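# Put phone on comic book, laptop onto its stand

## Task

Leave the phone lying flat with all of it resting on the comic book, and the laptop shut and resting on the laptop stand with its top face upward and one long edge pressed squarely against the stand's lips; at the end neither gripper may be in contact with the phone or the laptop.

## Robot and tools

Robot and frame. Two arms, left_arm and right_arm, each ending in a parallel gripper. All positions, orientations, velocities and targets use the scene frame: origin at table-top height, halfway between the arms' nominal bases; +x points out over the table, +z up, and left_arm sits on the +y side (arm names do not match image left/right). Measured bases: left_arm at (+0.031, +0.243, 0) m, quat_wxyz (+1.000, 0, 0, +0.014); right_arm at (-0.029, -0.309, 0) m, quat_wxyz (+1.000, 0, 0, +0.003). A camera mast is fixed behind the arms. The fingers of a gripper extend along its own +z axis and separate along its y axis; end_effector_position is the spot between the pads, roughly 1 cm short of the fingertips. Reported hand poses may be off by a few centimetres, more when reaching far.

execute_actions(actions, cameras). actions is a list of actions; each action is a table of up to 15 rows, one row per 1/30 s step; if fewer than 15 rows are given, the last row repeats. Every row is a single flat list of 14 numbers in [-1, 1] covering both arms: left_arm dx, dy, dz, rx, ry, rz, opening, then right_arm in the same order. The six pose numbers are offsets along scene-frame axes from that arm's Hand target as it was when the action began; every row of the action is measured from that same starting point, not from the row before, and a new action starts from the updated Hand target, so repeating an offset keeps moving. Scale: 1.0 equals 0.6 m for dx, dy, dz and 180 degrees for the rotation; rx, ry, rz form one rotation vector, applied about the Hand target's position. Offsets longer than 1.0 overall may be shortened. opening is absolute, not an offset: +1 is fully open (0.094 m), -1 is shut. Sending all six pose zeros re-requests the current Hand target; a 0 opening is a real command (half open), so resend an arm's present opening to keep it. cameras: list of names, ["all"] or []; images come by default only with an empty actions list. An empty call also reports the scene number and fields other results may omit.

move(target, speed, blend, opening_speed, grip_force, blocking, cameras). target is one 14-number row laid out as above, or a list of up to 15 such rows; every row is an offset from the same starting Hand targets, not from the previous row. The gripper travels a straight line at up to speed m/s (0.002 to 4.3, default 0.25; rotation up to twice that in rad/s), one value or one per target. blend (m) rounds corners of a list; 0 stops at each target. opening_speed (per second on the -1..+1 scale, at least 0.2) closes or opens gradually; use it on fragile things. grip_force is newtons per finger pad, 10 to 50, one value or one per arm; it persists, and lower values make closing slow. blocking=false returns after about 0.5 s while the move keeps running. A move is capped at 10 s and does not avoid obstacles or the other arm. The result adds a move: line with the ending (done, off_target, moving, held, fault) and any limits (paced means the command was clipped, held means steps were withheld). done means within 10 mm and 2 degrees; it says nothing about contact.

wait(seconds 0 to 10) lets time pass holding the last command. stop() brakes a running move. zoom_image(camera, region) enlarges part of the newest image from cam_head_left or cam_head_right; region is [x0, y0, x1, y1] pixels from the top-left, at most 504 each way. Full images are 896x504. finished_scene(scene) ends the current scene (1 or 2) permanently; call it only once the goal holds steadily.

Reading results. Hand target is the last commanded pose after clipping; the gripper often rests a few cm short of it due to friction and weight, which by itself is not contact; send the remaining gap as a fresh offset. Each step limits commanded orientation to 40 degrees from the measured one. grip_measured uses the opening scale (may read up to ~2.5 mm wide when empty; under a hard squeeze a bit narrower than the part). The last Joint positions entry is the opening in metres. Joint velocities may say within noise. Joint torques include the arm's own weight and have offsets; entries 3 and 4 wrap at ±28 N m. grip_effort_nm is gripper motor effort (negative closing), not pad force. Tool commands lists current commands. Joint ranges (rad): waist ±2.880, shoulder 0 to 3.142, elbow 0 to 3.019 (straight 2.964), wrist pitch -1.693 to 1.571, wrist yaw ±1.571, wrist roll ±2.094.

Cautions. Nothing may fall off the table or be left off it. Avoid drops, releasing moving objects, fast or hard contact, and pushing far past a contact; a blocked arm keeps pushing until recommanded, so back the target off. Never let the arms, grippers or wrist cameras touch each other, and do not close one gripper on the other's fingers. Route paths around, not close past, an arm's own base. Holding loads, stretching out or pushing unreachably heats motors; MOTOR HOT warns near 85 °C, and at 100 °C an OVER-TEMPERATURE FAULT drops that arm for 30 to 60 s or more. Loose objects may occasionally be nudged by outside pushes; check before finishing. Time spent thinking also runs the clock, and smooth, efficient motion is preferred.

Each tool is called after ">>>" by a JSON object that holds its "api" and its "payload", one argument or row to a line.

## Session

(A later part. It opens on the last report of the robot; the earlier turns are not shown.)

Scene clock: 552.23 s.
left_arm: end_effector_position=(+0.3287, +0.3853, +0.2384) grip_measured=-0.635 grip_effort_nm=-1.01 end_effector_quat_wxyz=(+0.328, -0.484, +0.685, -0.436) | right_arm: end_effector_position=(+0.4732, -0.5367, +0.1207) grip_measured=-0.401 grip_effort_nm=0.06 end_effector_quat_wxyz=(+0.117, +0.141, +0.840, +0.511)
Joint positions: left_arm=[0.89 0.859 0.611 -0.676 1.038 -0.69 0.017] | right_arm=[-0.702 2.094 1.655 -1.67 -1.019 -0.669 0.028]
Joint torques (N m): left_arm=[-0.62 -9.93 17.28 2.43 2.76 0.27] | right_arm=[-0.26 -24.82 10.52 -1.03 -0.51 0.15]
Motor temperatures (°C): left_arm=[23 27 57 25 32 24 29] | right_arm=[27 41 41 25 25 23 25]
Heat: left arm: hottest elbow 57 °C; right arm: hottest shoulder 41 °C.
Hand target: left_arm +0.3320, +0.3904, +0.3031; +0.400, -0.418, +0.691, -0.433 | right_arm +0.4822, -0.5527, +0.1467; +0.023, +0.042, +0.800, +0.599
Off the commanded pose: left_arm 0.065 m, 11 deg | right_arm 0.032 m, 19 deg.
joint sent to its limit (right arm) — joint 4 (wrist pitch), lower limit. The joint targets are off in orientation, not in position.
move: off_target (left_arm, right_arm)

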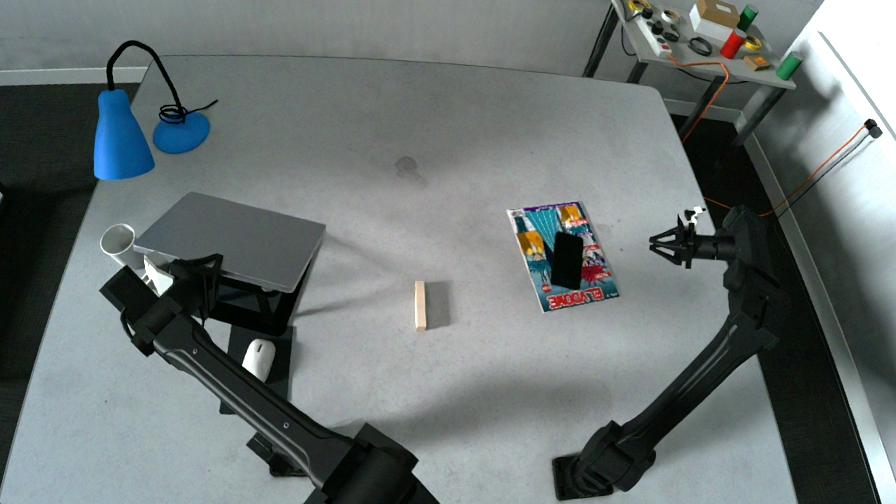

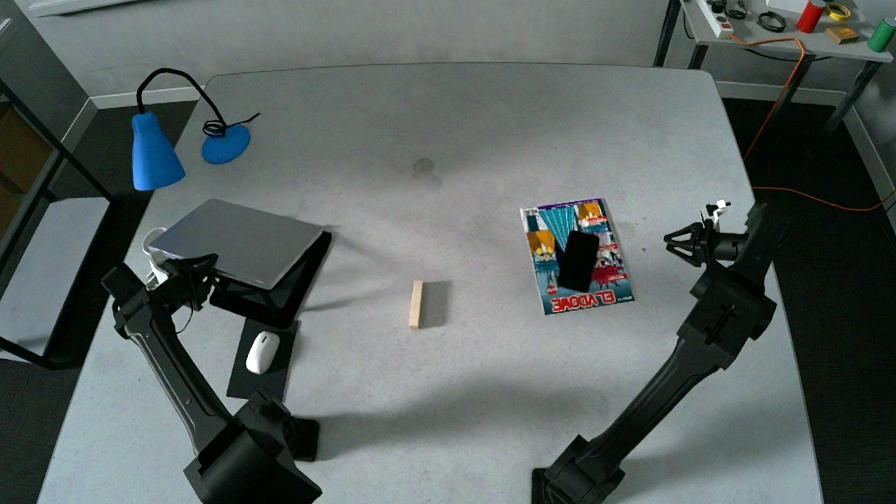

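>>> {"api": "move", "payload": {
  "target": [
    [0.015,-0.025,-0.14,0.0,0.03,-0.003,-1,0,0,0,0,0,0,-0.4]
  ],
  "speed": 0.06,
  "cameras": ["all"]
}}

>>> {"api": "zoom_image", "payload": {
  "camera": "cam_head_left",
  "region": [90, 150, 350, 350]
}}

>>> {"api": "zoom_image", "payload": {
  "camera": "cam_head_right",
  "region": [110, 150, 370, 350]
}}

Scene clock: 559.53 s.
left_arm: end_effector_position=(+0.3201, +0.3676, +0.1683) grip_measured=-0.635 grip_effort_nm=-1.01 end_effector_quat_wxyz=(+0.296, -0.502, +0.701, -0.411) | right_arm: end_effector_position=(+0.4732, -0.5367, +0.1207) grip_measured=-0.401 grip_effort_nm=0.06 end_effector_quat_wxyz=(+0.117, +0.141, +0.840, +0.511)
Joint positions: left_arm=[0.846 0.889 0.479 -0.587 0.951 -0.67 0.017] | right_arm=[-0.702 2.094 1.655 -1.67 -1.019 -0.669 0.028]
Joint torques (N m): left_arm=[-2.9 -8.47 15.56 3.84 2.47 0.27] | right_arm=[-0.26 -24.82 10.52 -1.03 -0.51 0.15]
Motor temperatures (°C): left_arm=[23 27 55 25 36 24 29] | right_arm=[27 41 41 25 25 23 25]
Heat: left arm: hottest elbow 55 °C; right arm: hottest shoulder 41 °C.
Hand target: left_arm +0.3410, +0.3752, +0.2190; +0.364, -0.435, +0.712, -0.415 | right_arm +0.4822, -0.5527, +0.1467; +0.023, +0.042, +0.800, +0.599
Off the commanded pose: left_arm 0.055 m, 11 deg | right_arm 0.032 m, 19 deg.
joint sent to its limit (right arm) — joint 4 (wrist pitch), lower limit. The joint targets are off in orientation, not in position.
move: off_target (left_arm, right_arm)

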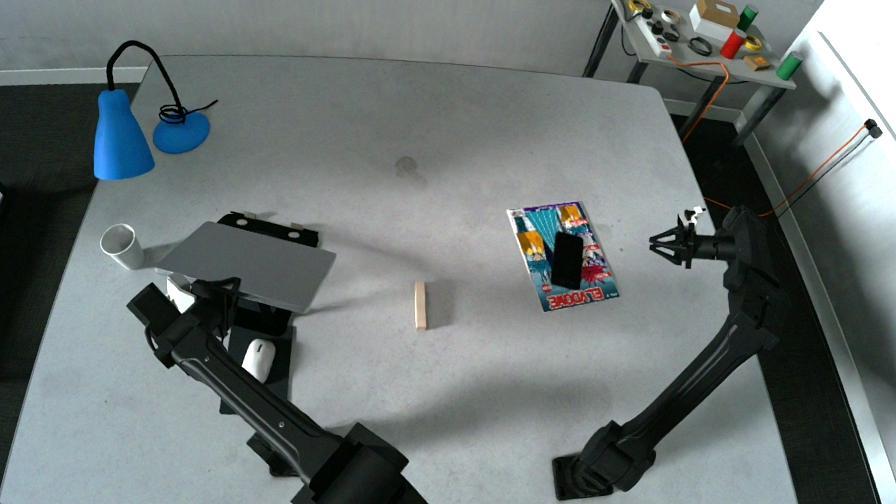

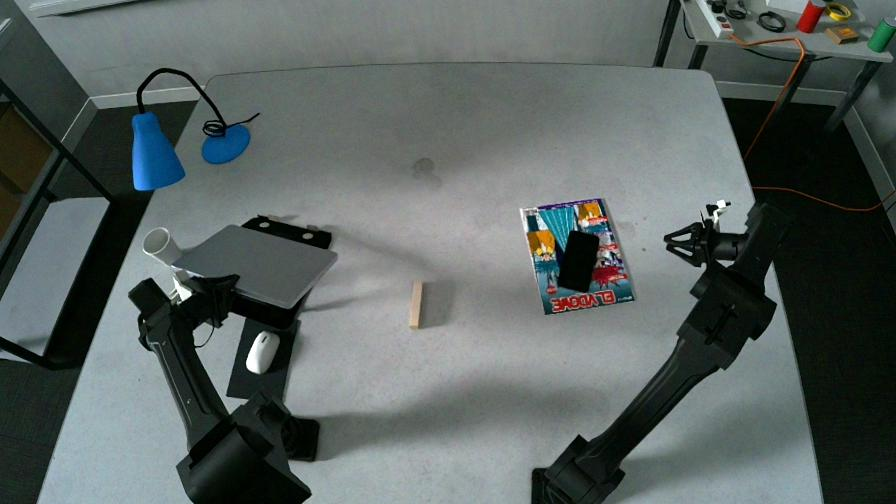

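Scaled by 1.938.

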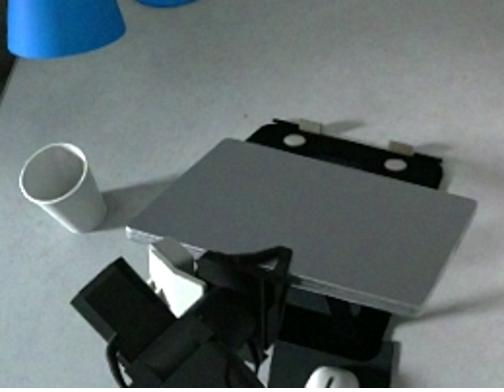

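Scaled by 1.938.

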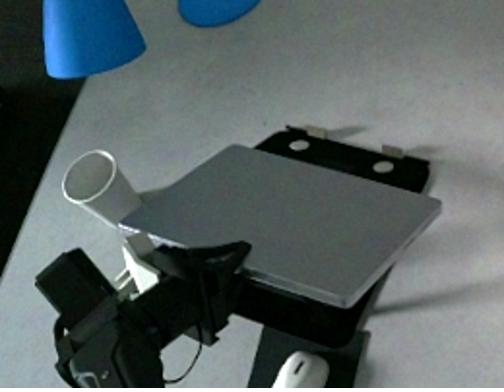

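>>> {"api": "move", "payload": {
  "target": [
    [0.06,-0.012,0.0,0.0,0.0,0,-1,0,0,0,0,0,0,-0.4]
  ],
  "speed": 0.06,
  "cameras": ["all"]
}}

>>> {"api": "zoom_image", "payload": {
  "camera": "cam_head_left",
  "region": [90, 150, 350, 350]
}}

>>> {"api": "zoom_image", "payload": {
  "camera": "cam_head_right",
  "region": [110, 150, 370, 350]
}}

Scene clock: 565.57 s.
left_arm: end_effector_position=(+0.3501, +0.3592, +0.1598) grip_measured=-0.635 grip_effort_nm=-1.01 end_effector_quat_wxyz=(+0.289, -0.503, +0.707, -0.406) | right_arm: end_effector_position=(+0.4732, -0.5367, +0.1207) grip_measured=-0.401 grip_effort_nm=0.06 end_effector_quat_wxyz=(+0.117, +0.141, +0.840, +0.511)
Joint positions: left_arm=[0.725 0.947 0.479 -0.431 0.871 -0.805 0.017] | right_arm=[-0.702 2.094 1.655 -1.67 -1.019 -0.669 0.028]
Joint torques (N m): left_arm=[-2.08 -9.52 16.27 4.42 2.15 0.11] | right_arm=[-0.21 -24.76 10.48 -1.02 -0.52 0.16]
Heat: left arm: hottest elbow 52 °C; right arm: hottest shoulder 41 °C.
Hand target: left_arm +0.3770, +0.3680, +0.2190; +0.364, -0.435, +0.712, -0.415 | right_arm +0.4822, -0.5527, +0.1467; +0.023, +0.042, +0.800, +0.599
Off the commanded pose: left_arm 0.066 m, 12 deg | right_arm 0.032 m, 19 deg.
joint sent to its limit (right arm) — joint 4 (wrist pitch), lower limit. The joint targets are off in orientation, not in position.
move: off_target (left_arm, right_arm)

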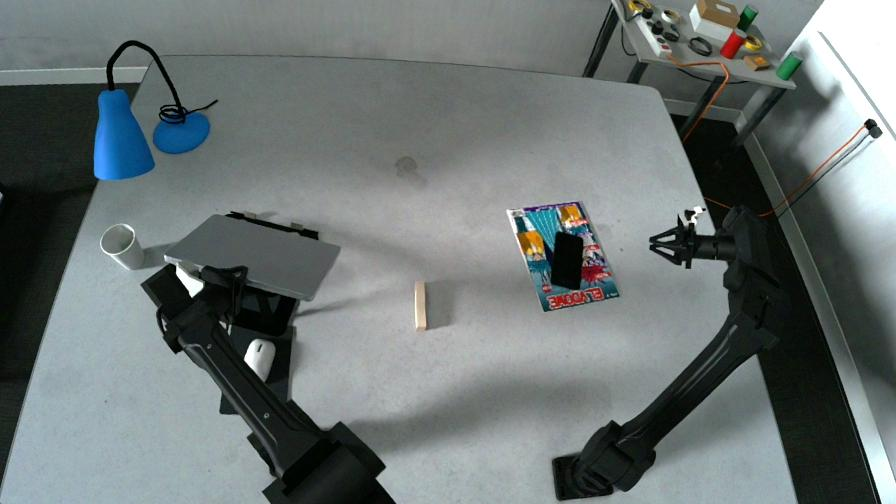

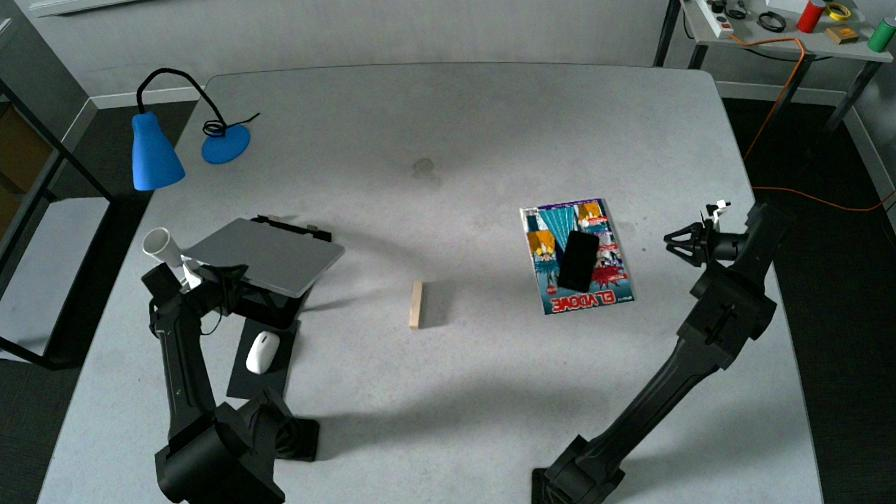

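Scaled by 1.938.

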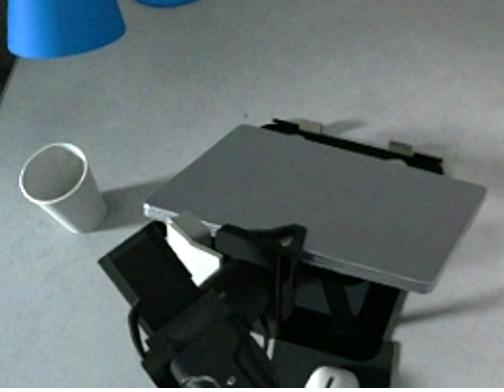

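Scaled by 1.938.

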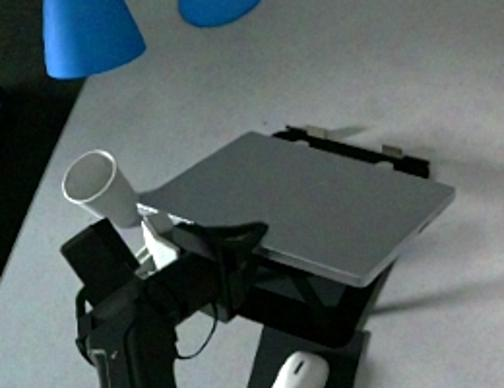

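>>> {"api": "move", "payload": {
  "target": [
    [-0.005,0.015,-0.05,0.0,0.0,0,-1,0,0,0,0,0,0,-0.4]
  ],
  "speed": 0.05,
  "cameras": ["all"]
}}

>>> {"api": "zoom_image", "payload": {
  "camera": "cam_head_left",
  "region": [90, 150, 350, 350]
}}

>>> {"api": "zoom_image", "payload": {
  "camera": "cam_head_right",
  "region": [110, 150, 370, 350]
}}

Scene clock: 569.53 s.
left_arm: end_effector_position=(+0.3604, +0.3648, +0.1534) grip_measured=-0.635 grip_effort_nm=-1.00 end_effector_quat_wxyz=(+0.304, -0.484, +0.709, -0.414) | right_arm: end_effector_position=(+0.4732, -0.5367, +0.1207) grip_measured=-0.401 grip_effort_nm=0.06 end_effector_quat_wxyz=(+0.117, +0.141, +0.840, +0.511)
Joint positions: left_arm=[0.725 1.006 0.47 -0.325 0.898 -0.799 0.017] | right_arm=[-0.702 2.094 1.655 -1.67 -1.019 -0.669 0.028]
Joint torques (N m): left_arm=[0.44 -8.06 12.88 4.05 1.74 0.33] | right_arm=[-0.21 -24.76 10.5 -1.05 -0.52 0.15]
Heat: left arm: hottest elbow 51 °C; right arm: hottest shoulder 41 °C.
Hand target: left_arm +0.3740, +0.3772, +0.1891; +0.365, -0.435, +0.711, -0.415 | right_arm +0.4822, -0.5527, +0.1467; +0.023, +0.042, +0.800, +0.599
Off the commanded pose: left_arm 0.040 m, 9 deg | right_arm 0.032 m, 19 deg.
joint sent to its limit (right arm) — joint 4 (wrist pitch), lower limit. The joint targets are off in orientation, not in position.
move: off_target (left_arm, right_arm)

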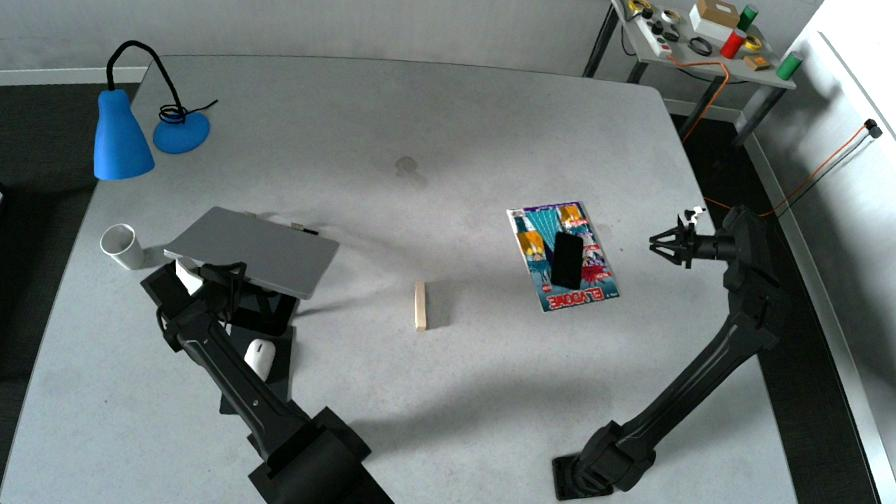

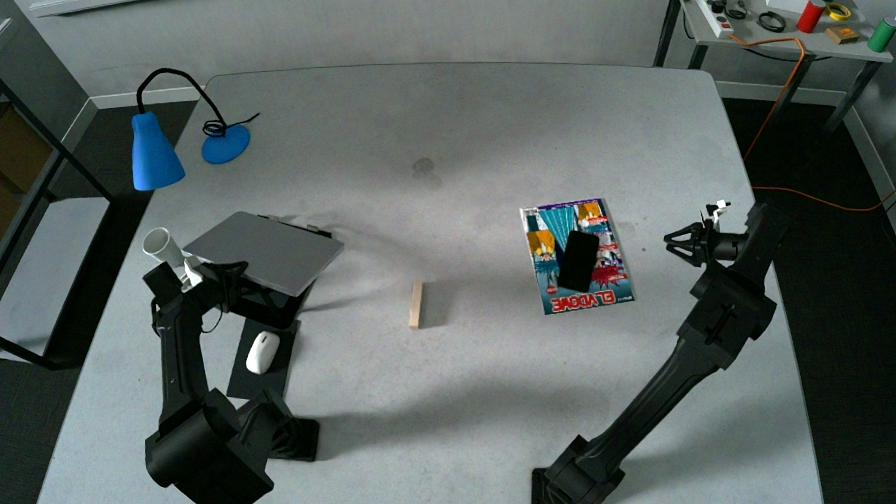

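Scaled by 1.938.

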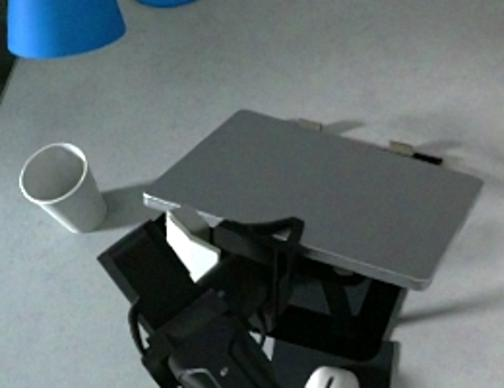

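Scaled by 1.938.

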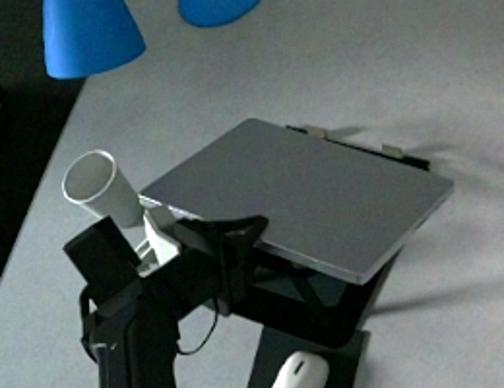

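>>> {"api": "move", "payload": {
  "target": [
    [-0.03,0.004,-0.01,0.0,0.03,0.016,-1,0,0,0,0,0,0,-0.4]
  ],
  "speed": 0.05,
  "cameras": ["all"]
}}

>>> {"api": "zoom_image", "payload": {
  "camera": "cam_head_left",
  "region": [90, 150, 350, 350]
}}

>>> {"api": "zoom_image", "payload": {
  "camera": "cam_head_right",
  "region": [110, 150, 370, 350]
}}

Scene clock: 574.47 s.
left_arm: end_effector_position=(+0.3514, +0.3651, +0.1509) grip_measured=-0.636 grip_effort_nm=-1.01 end_effector_quat_wxyz=(+0.294, -0.505, +0.709, -0.395) | right_arm: end_effector_position=(+0.4732, -0.5367, +0.1207) grip_measured=-0.401 grip_effort_nm=0.06 end_effector_quat_wxyz=(+0.117, +0.141, +0.840, +0.511)
Joint positions: left_arm=[0.729 0.97 0.47 -0.395 0.852 -0.796 0.017] | right_arm=[-0.702 2.094 1.655 -1.67 -1.019 -0.669 0.028]
Joint torques (N m): left_arm=[0.79 -8.12 13.83 1.51 0.85 0.6] | right_arm=[-0.32 -24.82 10.51 -1.01 -0.51 0.16]
Motor temperatures (°C): left_arm=[23 27 50 25 37 24 29] | right_arm=[27 41 41 25 25 23 25]
Heat: left arm: hottest elbow 50 °C; right arm: hottest shoulder 41 °C.
Hand target: left_arm +0.3560, +0.3796, +0.1830; +0.341, -0.471, +0.717, -0.385 | right_arm +0.4822, -0.5527, +0.1467; +0.023, +0.042, +0.800, +0.599
Off the commanded pose: left_arm 0.036 m, 7 deg | right_arm 0.032 m, 19 deg.
joint sent to its limit (right arm) — joint 4 (wrist pitch), lower limit. The joint targets are off in orientation, not in position.
move: off_target (left_arm, right_arm)

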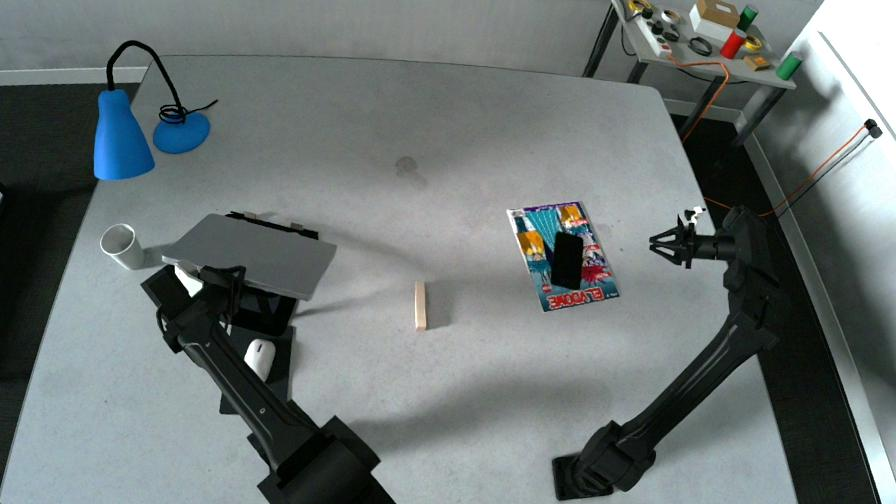

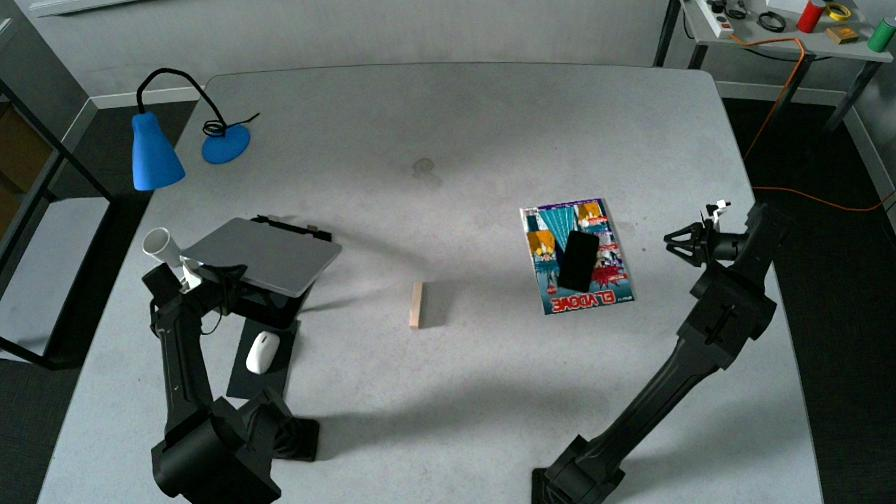

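Scaled by 1.938.

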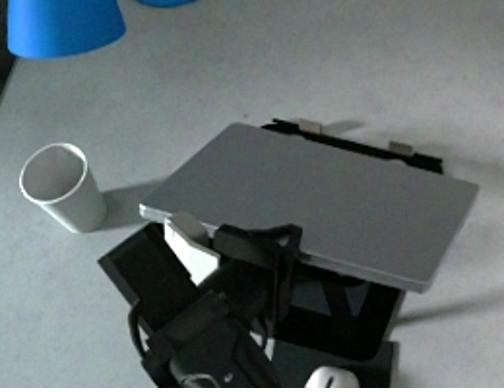

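Scaled by 1.938.

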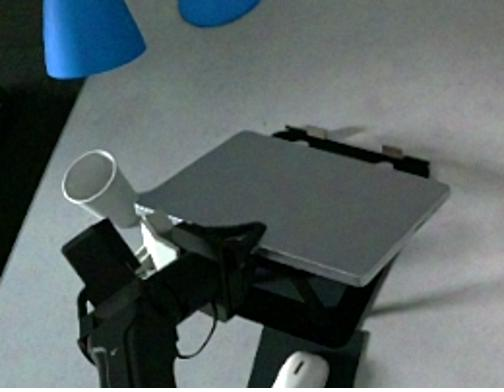

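>>> {"api": "move", "payload": {
  "target": [
    [0,0,-0.015,0.0,0.035,0.0,-1,0,0,0,0,0,0,-0.4]
  ],
  "speed": 0.05,
  "cameras": ["all"]
}}

>>> {"api": "zoom_image", "payload": {
  "camera": "cam_head_left",
  "region": [90, 150, 350, 350]
}}

>>> {"api": "zoom_image", "payload": {
  "camera": "cam_head_right",
  "region": [110, 150, 370, 350]
}}

Scene clock: 579.70 s.
left_arm: end_effector_position=(+0.3441, +0.3647, +0.1483) grip_measured=-0.636 grip_effort_nm=-1.01 end_effector_quat_wxyz=(+0.270, -0.522, +0.715, -0.379) | right_arm: end_effector_position=(+0.4732, -0.5367, +0.1207) grip_measured=-0.401 grip_effort_nm=0.06 end_effector_quat_wxyz=(+0.117, +0.141, +0.840, +0.511)
Joint positions: left_arm=[0.729 0.961 0.494 -0.502 0.812 -0.769 0.017] | right_arm=[-0.702 2.094 1.655 -1.67 -1.019 -0.669 0.028]
Joint torques (N m): left_arm=[-1.44 -5.83 16.14 0.34 -0.4 0.68] | right_arm=[-0.21 -24.76 10.5 -1.03 -0.52 0.15]
Heat: left arm: hottest elbow 49 °C; right arm: hottest shoulder 41 °C.
Hand target: left_arm +0.3560, +0.3795, +0.1740; +0.301, -0.492, +0.734, -0.358 | right_arm +0.4822, -0.5527, +0.1467; +0.023, +0.042, +0.800, +0.599
Off the commanded pose: left_arm 0.032 m, 6 deg | right_arm 0.032 m, 19 deg.
joint sent to its limit (right arm) — joint 4 (wrist pitch), lower limit. The joint targets are off in orientation, not in position.
move: off_target (left_arm, right_arm)

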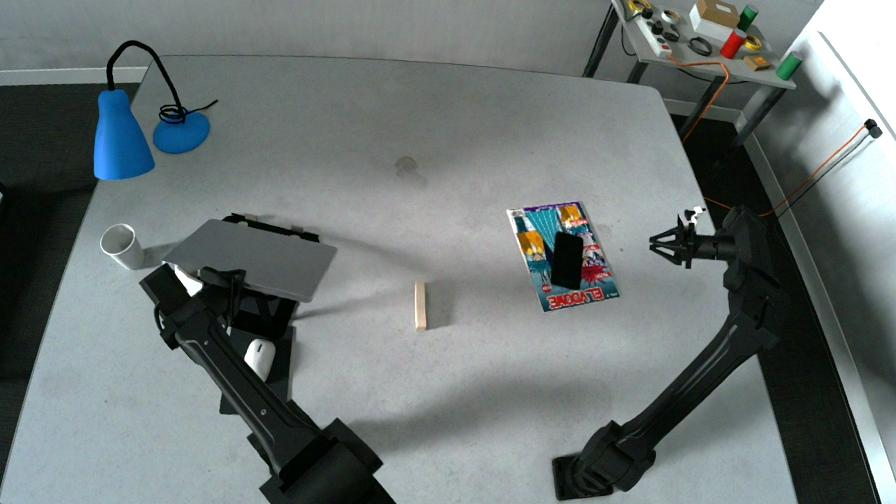

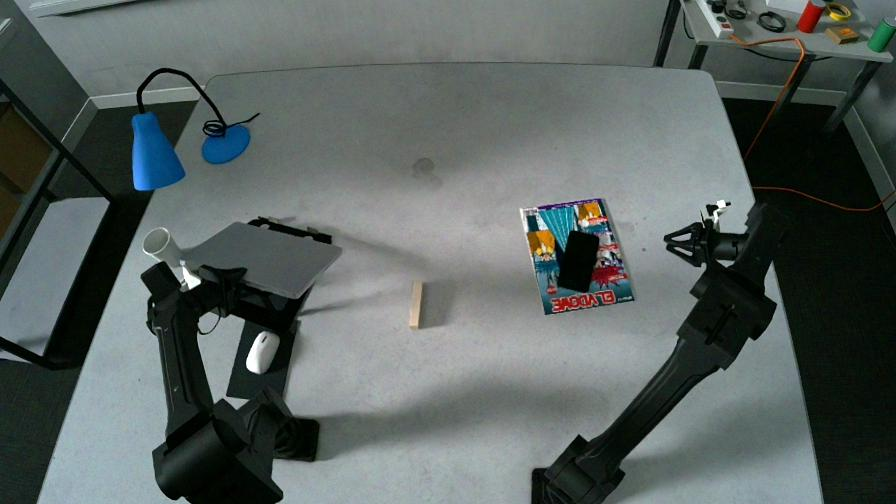

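Scaled by 1.938.

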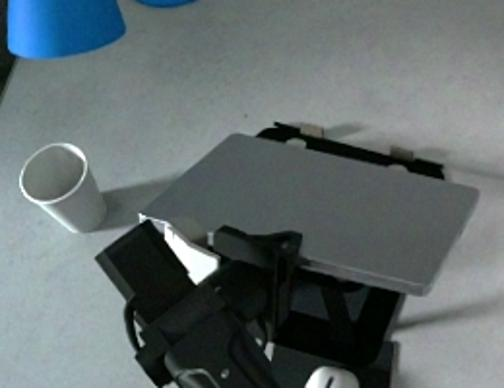

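Scaled by 1.938.

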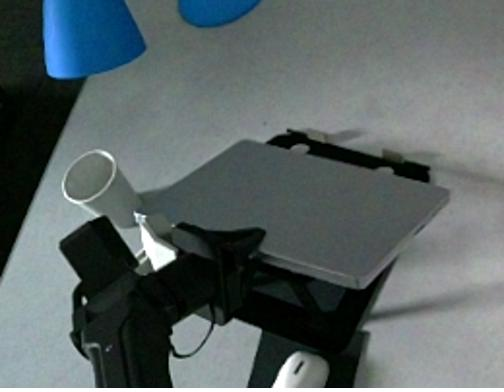

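>>> {"api": "move", "payload": {
  "target": [
    [0.0,0,0,0.0,0.0,0.0,-0.45,0,0,0,0,0,0,-0.4]
  ],
  "opening_speed": 0.2,
  "cameras": ["all"]
}}

>>> {"api": "zoom_image", "payload": {
  "camera": "cam_head_left",
  "region": [90, 150, 350, 350]
}}

>>> {"api": "zoom_image", "payload": {
  "camera": "cam_head_right",
  "region": [110, 150, 370, 350]
}}

Scene clock: 592.27 s.
left_arm: end_effector_position=(+0.3456, +0.3680, +0.1528) grip_measured=-0.453 grip_effort_nm=0.16 end_effector_quat_wxyz=(+0.281, -0.504, +0.730, -0.366) | right_arm: end_effector_position=(+0.4732, -0.5367, +0.1207) grip_measured=-0.401 grip_effort_nm=0.06 end_effector_quat_wxyz=(+0.117, +0.141, +0.840, +0.511)
Joint positions: left_arm=[0.729 0.96 0.511 -0.519 0.8 -0.712 0.026] | right_arm=[-0.702 2.094 1.655 -1.67 -1.019 -0.669 0.028]
Joint torques (N m): left_arm=[-0.73 -4.95 15.09 0.76 0.16 0.2] | right_arm=[-0.38 -24.82 10.54 -1.03 -0.52 0.16]
Heat: left arm: hottest elbow 49 °C; right arm: hottest shoulder 41 °C.
Hand target: left_arm +0.3559, +0.3795, +0.1739; +0.301, -0.492, +0.734, -0.358 | right_arm +0.4822, -0.5527, +0.1467; +0.023, +0.042, +0.800, +0.599
Off the commanded pose: left_arm 0.026 m, 3 deg | right_arm 0.032 m, 19 deg.
joint sent to its limit (right arm) — joint 4 (wrist pitch), lower limit. The joint targets are off in orientation, not in position.
move: off_target (left_arm, right_arm)

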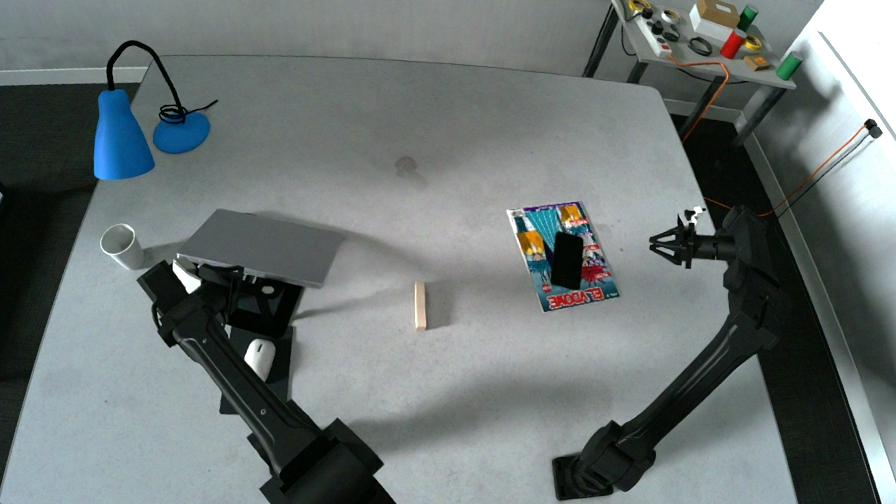

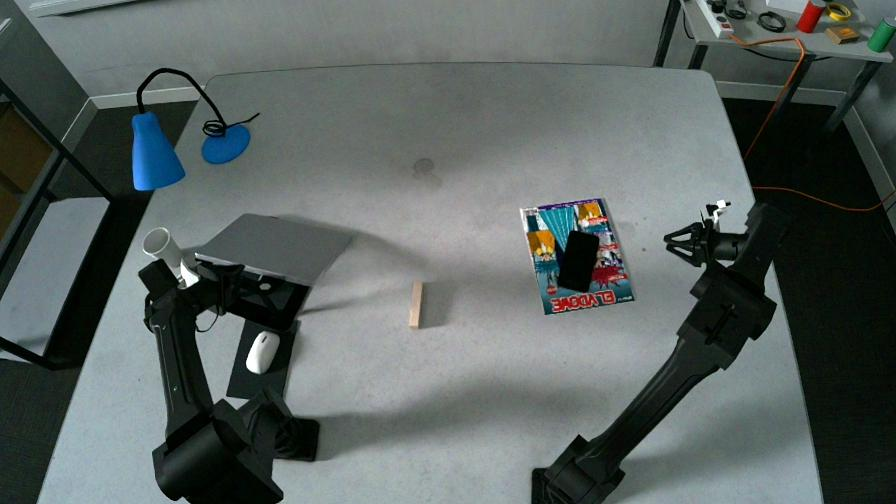

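Scaled by 1.938.

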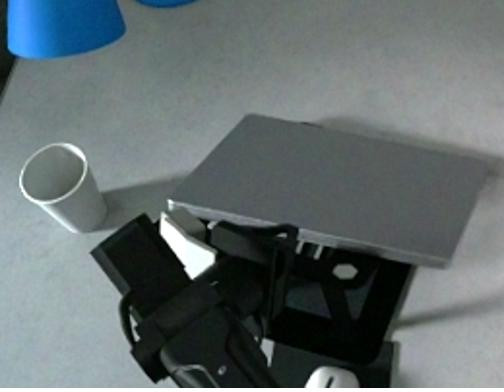

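Scaled by 1.938.

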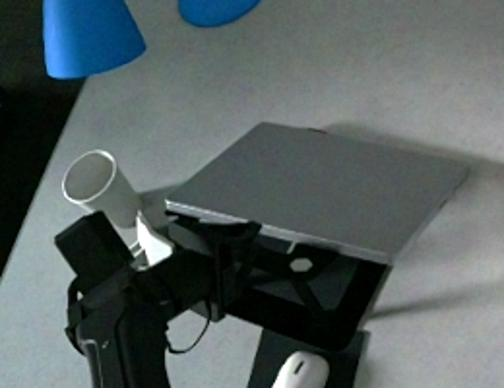

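>>> {"api": "move", "payload": {
  "target": [
    [-0.02,0.0,0.0,0.0,-0.05,0.0,-0.1,0,0,0,0,0,0,-0.4],
    [0.05,-0.02,-0.015,0.0,-0.05,0.0,-0.1,0,0,0,0,0,0,-0.4]
  ],
  "speed": 0.06,
  "opening_speed": 0.4,
  "cameras": ["all"]
}}

>>> {"api": "zoom_image", "payload": {
  "camera": "cam_head_left",
  "region": [90, 150, 350, 350]
}}

>>> {"api": "zoom_image", "payload": {
  "camera": "cam_head_right",
  "region": [110, 150, 370, 350]
}}

Scene clock: 601.33 s.
left_arm: end_effector_position=(+0.3832, +0.3717, +0.1684) grip_measured=-0.102 grip_effort_nm=0.13 end_effector_quat_wxyz=(+0.360, -0.465, +0.707, -0.393) | right_arm: end_effector_position=(+0.4732, -0.5367, +0.1207) grip_measured=-0.401 grip_effort_nm=0.06 end_effector_quat_wxyz=(+0.117, +0.141, +0.840, +0.511)
Joint positions: left_arm=[0.669 1.004 0.466 -0.148 0.82 -0.871 0.042] | right_arm=[-0.702 2.094 1.655 -1.67 -1.019 -0.669 0.028]
Joint torques (N m): left_arm=[-2.32 -4.95 9.83 2.03 0.14 0.04] | right_arm=[-0.21 -24.76 10.48 -1.03 -0.51 0.15]
Motor temperatures (°C): left_arm=[23 27 48 24 32 24 29] | right_arm=[26 41 41 25 25 23 25]
Heat: left arm: hottest elbow 48 °C; right arm: hottest shoulder 41 °C.
Hand target: left_arm +0.3860, +0.3675, +0.1650; +0.358, -0.462, +0.709, -0.396 | right_arm +0.4822, -0.5527, +0.1467; +0.023, +0.042, +0.800, +0.599
Off the commanded pose: left_arm 0.006 m, 1 deg | right_arm 0.032 m, 19 deg.
joint sent to its limit (right arm) — joint 4 (wrist pitch), lower limit. The joint targets are off in orientation, not in position.
move: off_target (right_arm)

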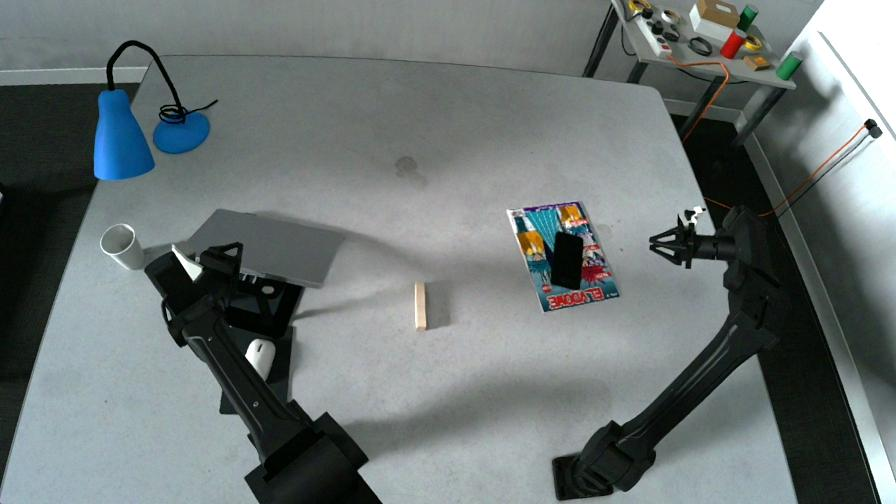

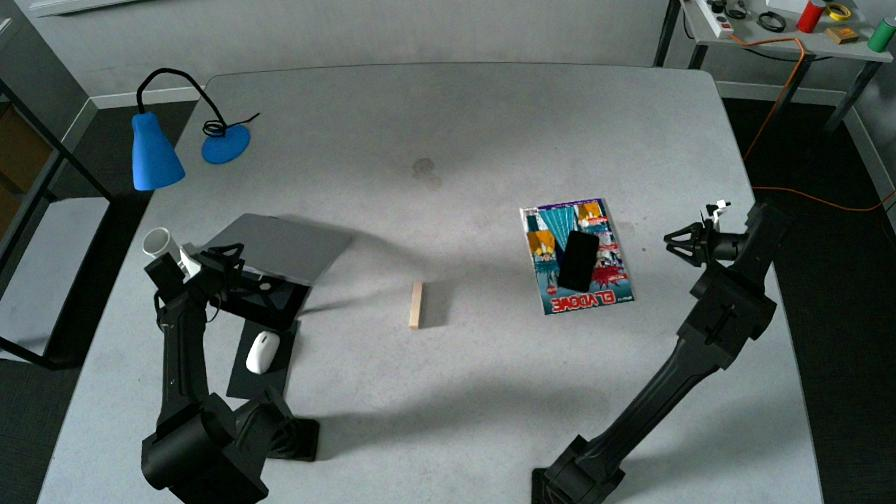

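Scaled by 1.938.

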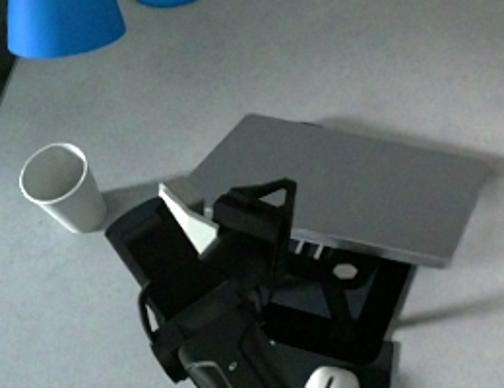

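Scaled by 1.938.

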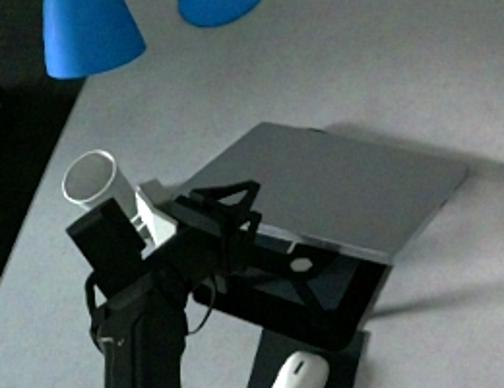

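>>> {"api": "move", "payload": {
  "target": [0,0,0,0,0,0,-1,0,0,0,0,0,0,-0.4],
  "opening_speed": 0.3
}}

>>> {"api": "move", "payload": {
  "target": [
    [0,0,0.1,0,-0.02,0,-1,0,0,0,0,0,0,-0.4]
  ],
  "speed": 0.06,
  "cameras": ["all"]
}}

>>> {"api": "zoom_image", "payload": {
  "camera": "cam_head_left",
  "region": [90, 150, 350, 350]
}}

>>> {"api": "zoom_image", "payload": {
  "camera": "cam_head_right",
  "region": [110, 150, 370, 350]
}}

Scene clock: 607.93 s.
left_arm: end_effector_position=(+0.3832, +0.3717, +0.1684) grip_measured=-0.979 grip_effort_nm=-0.87 end_effector_quat_wxyz=(+0.360, -0.465, +0.707, -0.393) | right_arm: end_effector_position=(+0.4732, -0.5367, +0.1207) grip_measured=-0.401 grip_effort_nm=0.06 end_effector_quat_wxyz=(+0.117, +0.141, +0.840, +0.511)
Joint positions: left_arm=[0.669 1.004 0.466 -0.148 0.82 -0.871 0.001] | right_arm=[-0.702 2.094 1.655 -1.67 -1.019 -0.669 0.028]
Joint torques (N m): left_arm=[-2.37 -4.84 9.78 2.13 0.13 0.01] | right_arm=[-0.26 -24.82 10.5 -1.03 -0.51 0.15]
Heat: left arm: hottest elbow 46 °C; right arm: hottest shoulder 41 °C.
Hand target: left_arm +0.3860, +0.3675, +0.1650; +0.358, -0.462, +0.709, -0.396 | right_arm +0.4822, -0.5527, +0.1467; +0.023, +0.042, +0.800, +0.599
Off the commanded pose: left_arm 0.006 m, 1 deg | right_arm 0.032 m, 19 deg.
joint sent to its limit (right arm) — joint 4 (wrist pitch), lower limit. The joint targets are off in orientation, not in position.
move: off_target (right_arm)

Scene clock: 609.50 s.
left_arm: end_effector_position=(+0.3722, +0.3582, +0.1891) grip_measured=-0.981 grip_effort_nm=-1.00 end_effector_quat_wxyz=(+0.354, -0.467, +0.698, -0.410) | right_arm: end_effector_position=(+0.4732, -0.5367, +0.1207) grip_measured=-0.401 grip_effort_nm=0.06 end_effector_quat_wxyz=(+0.117, +0.141, +0.840, +0.511)
Joint positions: left_arm=[0.669 0.91 0.466 -0.23 0.847 -0.909 0.001] | right_arm=[-0.702 2.094 1.655 -1.67 -1.019 -0.669 0.028]
Joint torques (N m): left_arm=[-1.61 -6.83 16.9 1.21 0.37 0.02] | right_arm=[-0.32 -24.64 10.54 -1.02 -0.51 0.16]
Heat: left arm: hottest elbow 46 °C; right arm: hottest shoulder 41 °C.
Hand target: left_arm +0.3860, +0.3674, +0.2250; +0.380, -0.449, +0.697, -0.410 | right_arm +0.4822, -0.5527, +0.1467; +0.023, +0.042, +0.800, +0.599
Off the commanded pose: left_arm 0.040 m, 4 deg | right_arm 0.032 m, 19 deg.
joint sent to its limit (right arm) — joint 4 (wrist pitch), lower limit. The joint targets are off in orientation, not in position.
move: off_target (left_arm, right_arm)

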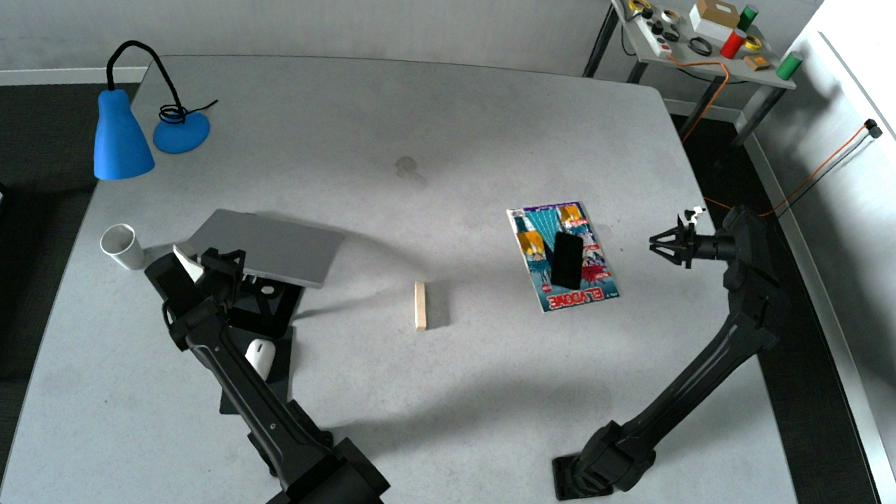

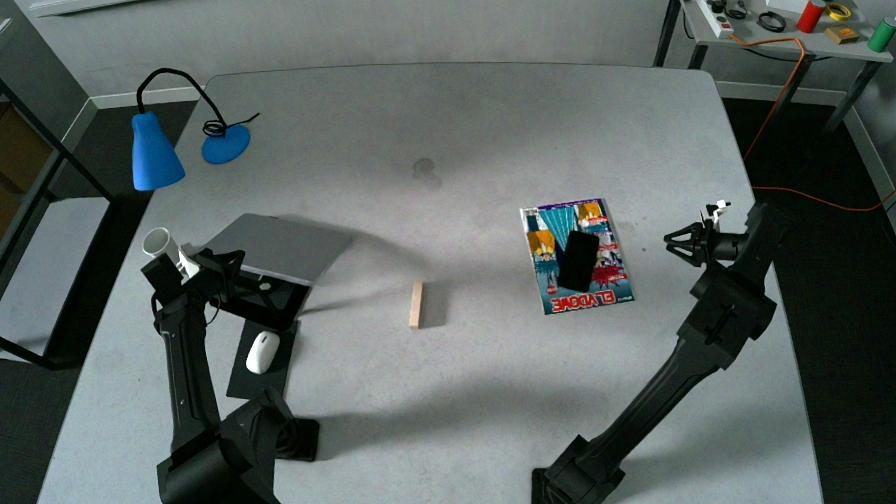

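Scaled by 1.938.

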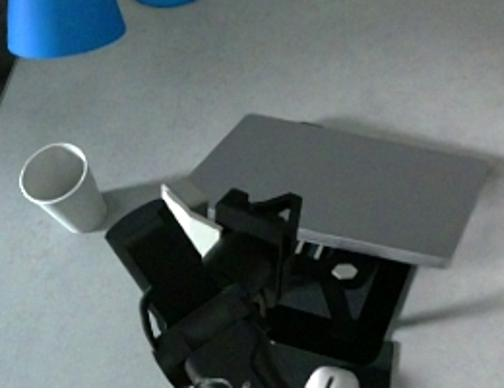

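Scaled by 1.938.

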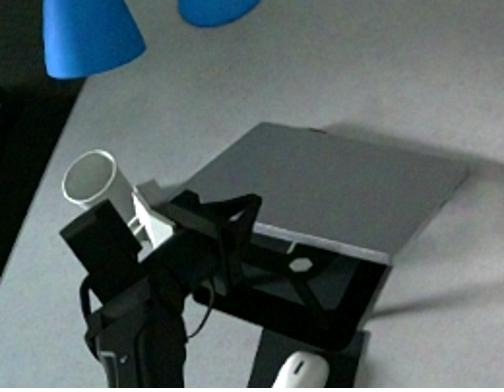

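>>> {"api": "move", "payload": {
  "target": [
    [-0.05,0,0.15,0,0,0,-1,0,0,0,0,0,0,-0.4],
    [0.1,-0.05,0.25,0.29,0.27,-0.319,-1,0,0,0,0,0,0,-0.4],
    [0.4,-0.11,0.22,0.29,0.27,-0.319,-1,0,0,0,0,0,0,-0.4],
    [0.4,-0.11,-0.12,0.29,0.27,-0.319,-1,0,0,0,0,0,0,-0.4]
  ],
  "speed": 0.2,
  "blend": [0.02,0.03,0.02,0],
  "cameras": ["all"]
}}

>>> {"api": "zoom_image", "payload": {
  "camera": "cam_head_left",
  "region": [130, 130, 390, 330]
}}

>>> {"api": "zoom_image", "payload": {
  "camera": "cam_head_right",
  "region": [130, 130, 390, 330]
}}

Scene clock: 626.33 s.
left_arm: end_effector_position=(+0.6241, +0.3075, +0.1562) grip_measured=-0.981 grip_effort_nm=-1.00 end_effector_quat_wxyz=(-0.003, -0.002, +1.000, -0.002) | right_arm: end_effector_position=(+0.4732, -0.5367, +0.1207) grip_measured=-0.401 grip_effort_nm=0.06 end_effector_quat_wxyz=(+0.117, +0.141, +0.840, +0.511)
Joint positions: left_arm=[0.082 1.937 1.791 -1.432 0.003 0.106 0.001] | right_arm=[-0.702 2.094 1.655 -1.67 -1.019 -0.669 0.028]
Joint torques (N m): left_arm=[-2.08 -21.13 9.58 0.8 -0.12 -0.09] | right_arm=[-0.32 -24.82 10.51 -1.02 -0.51 0.15]
Heat: left arm: hottest elbow 46 °C; right arm: hottest shoulder 41 °C.
Hand target: left_arm +0.6261, +0.3017, +0.1530; -0.001, -0.001, +1.000, -0.001 | right_arm +0.4822, -0.5527, +0.1467; +0.023, +0.042, +0.800, +0.599
Off the commanded pose: left_arm 0.007 m, 0 deg | right_arm 0.032 m, 19 deg.
joint sent to its limit (right arm) — joint 4 (wrist pitch), lower limit. The joint targets are off in orientation, not in position.
move: off_target (right_arm)

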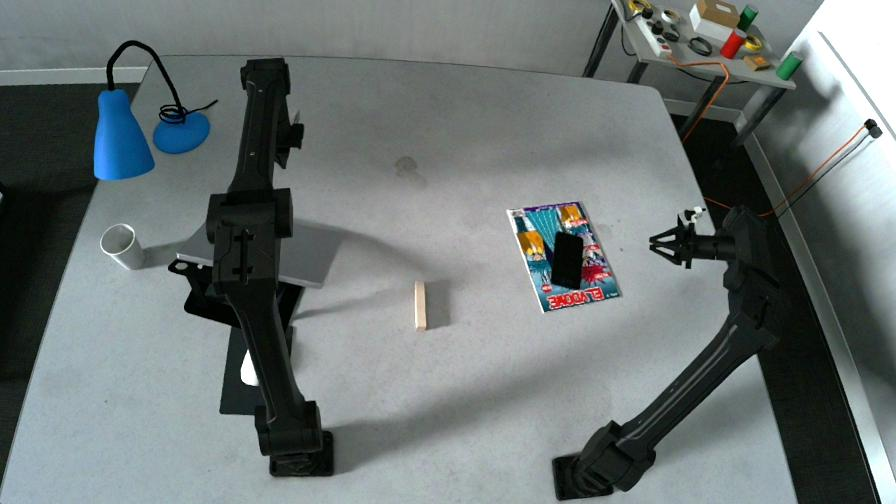

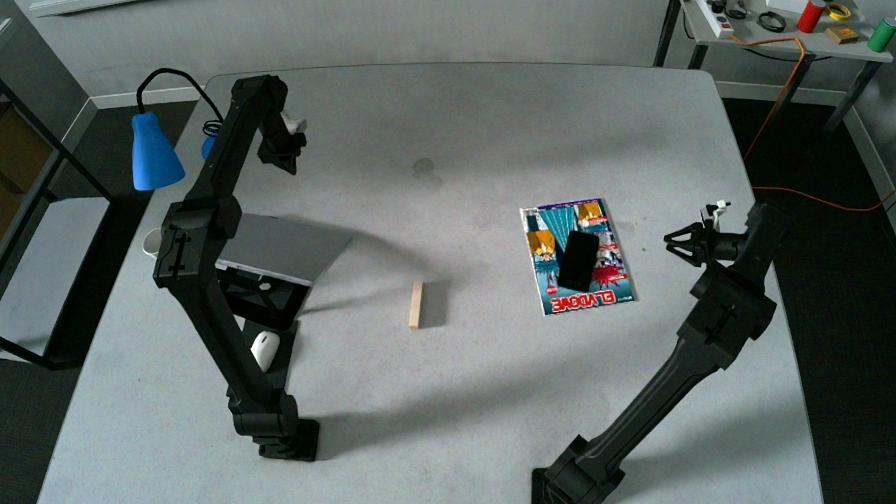

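Scaled by 1.938.

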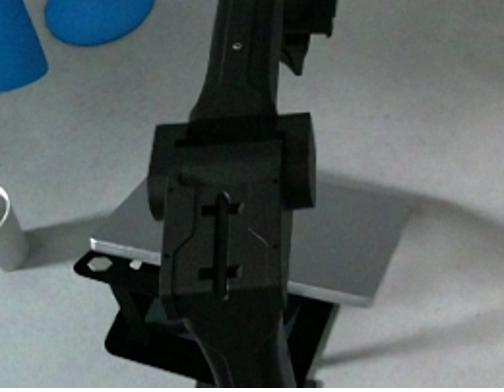

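Scaled by 1.938.

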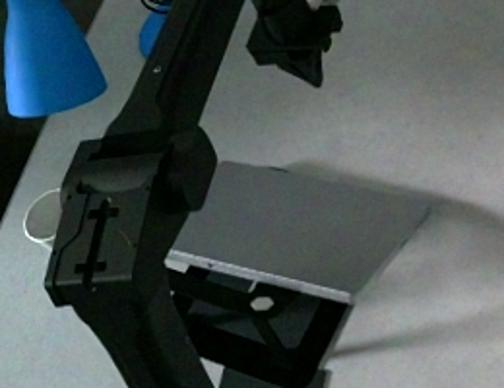

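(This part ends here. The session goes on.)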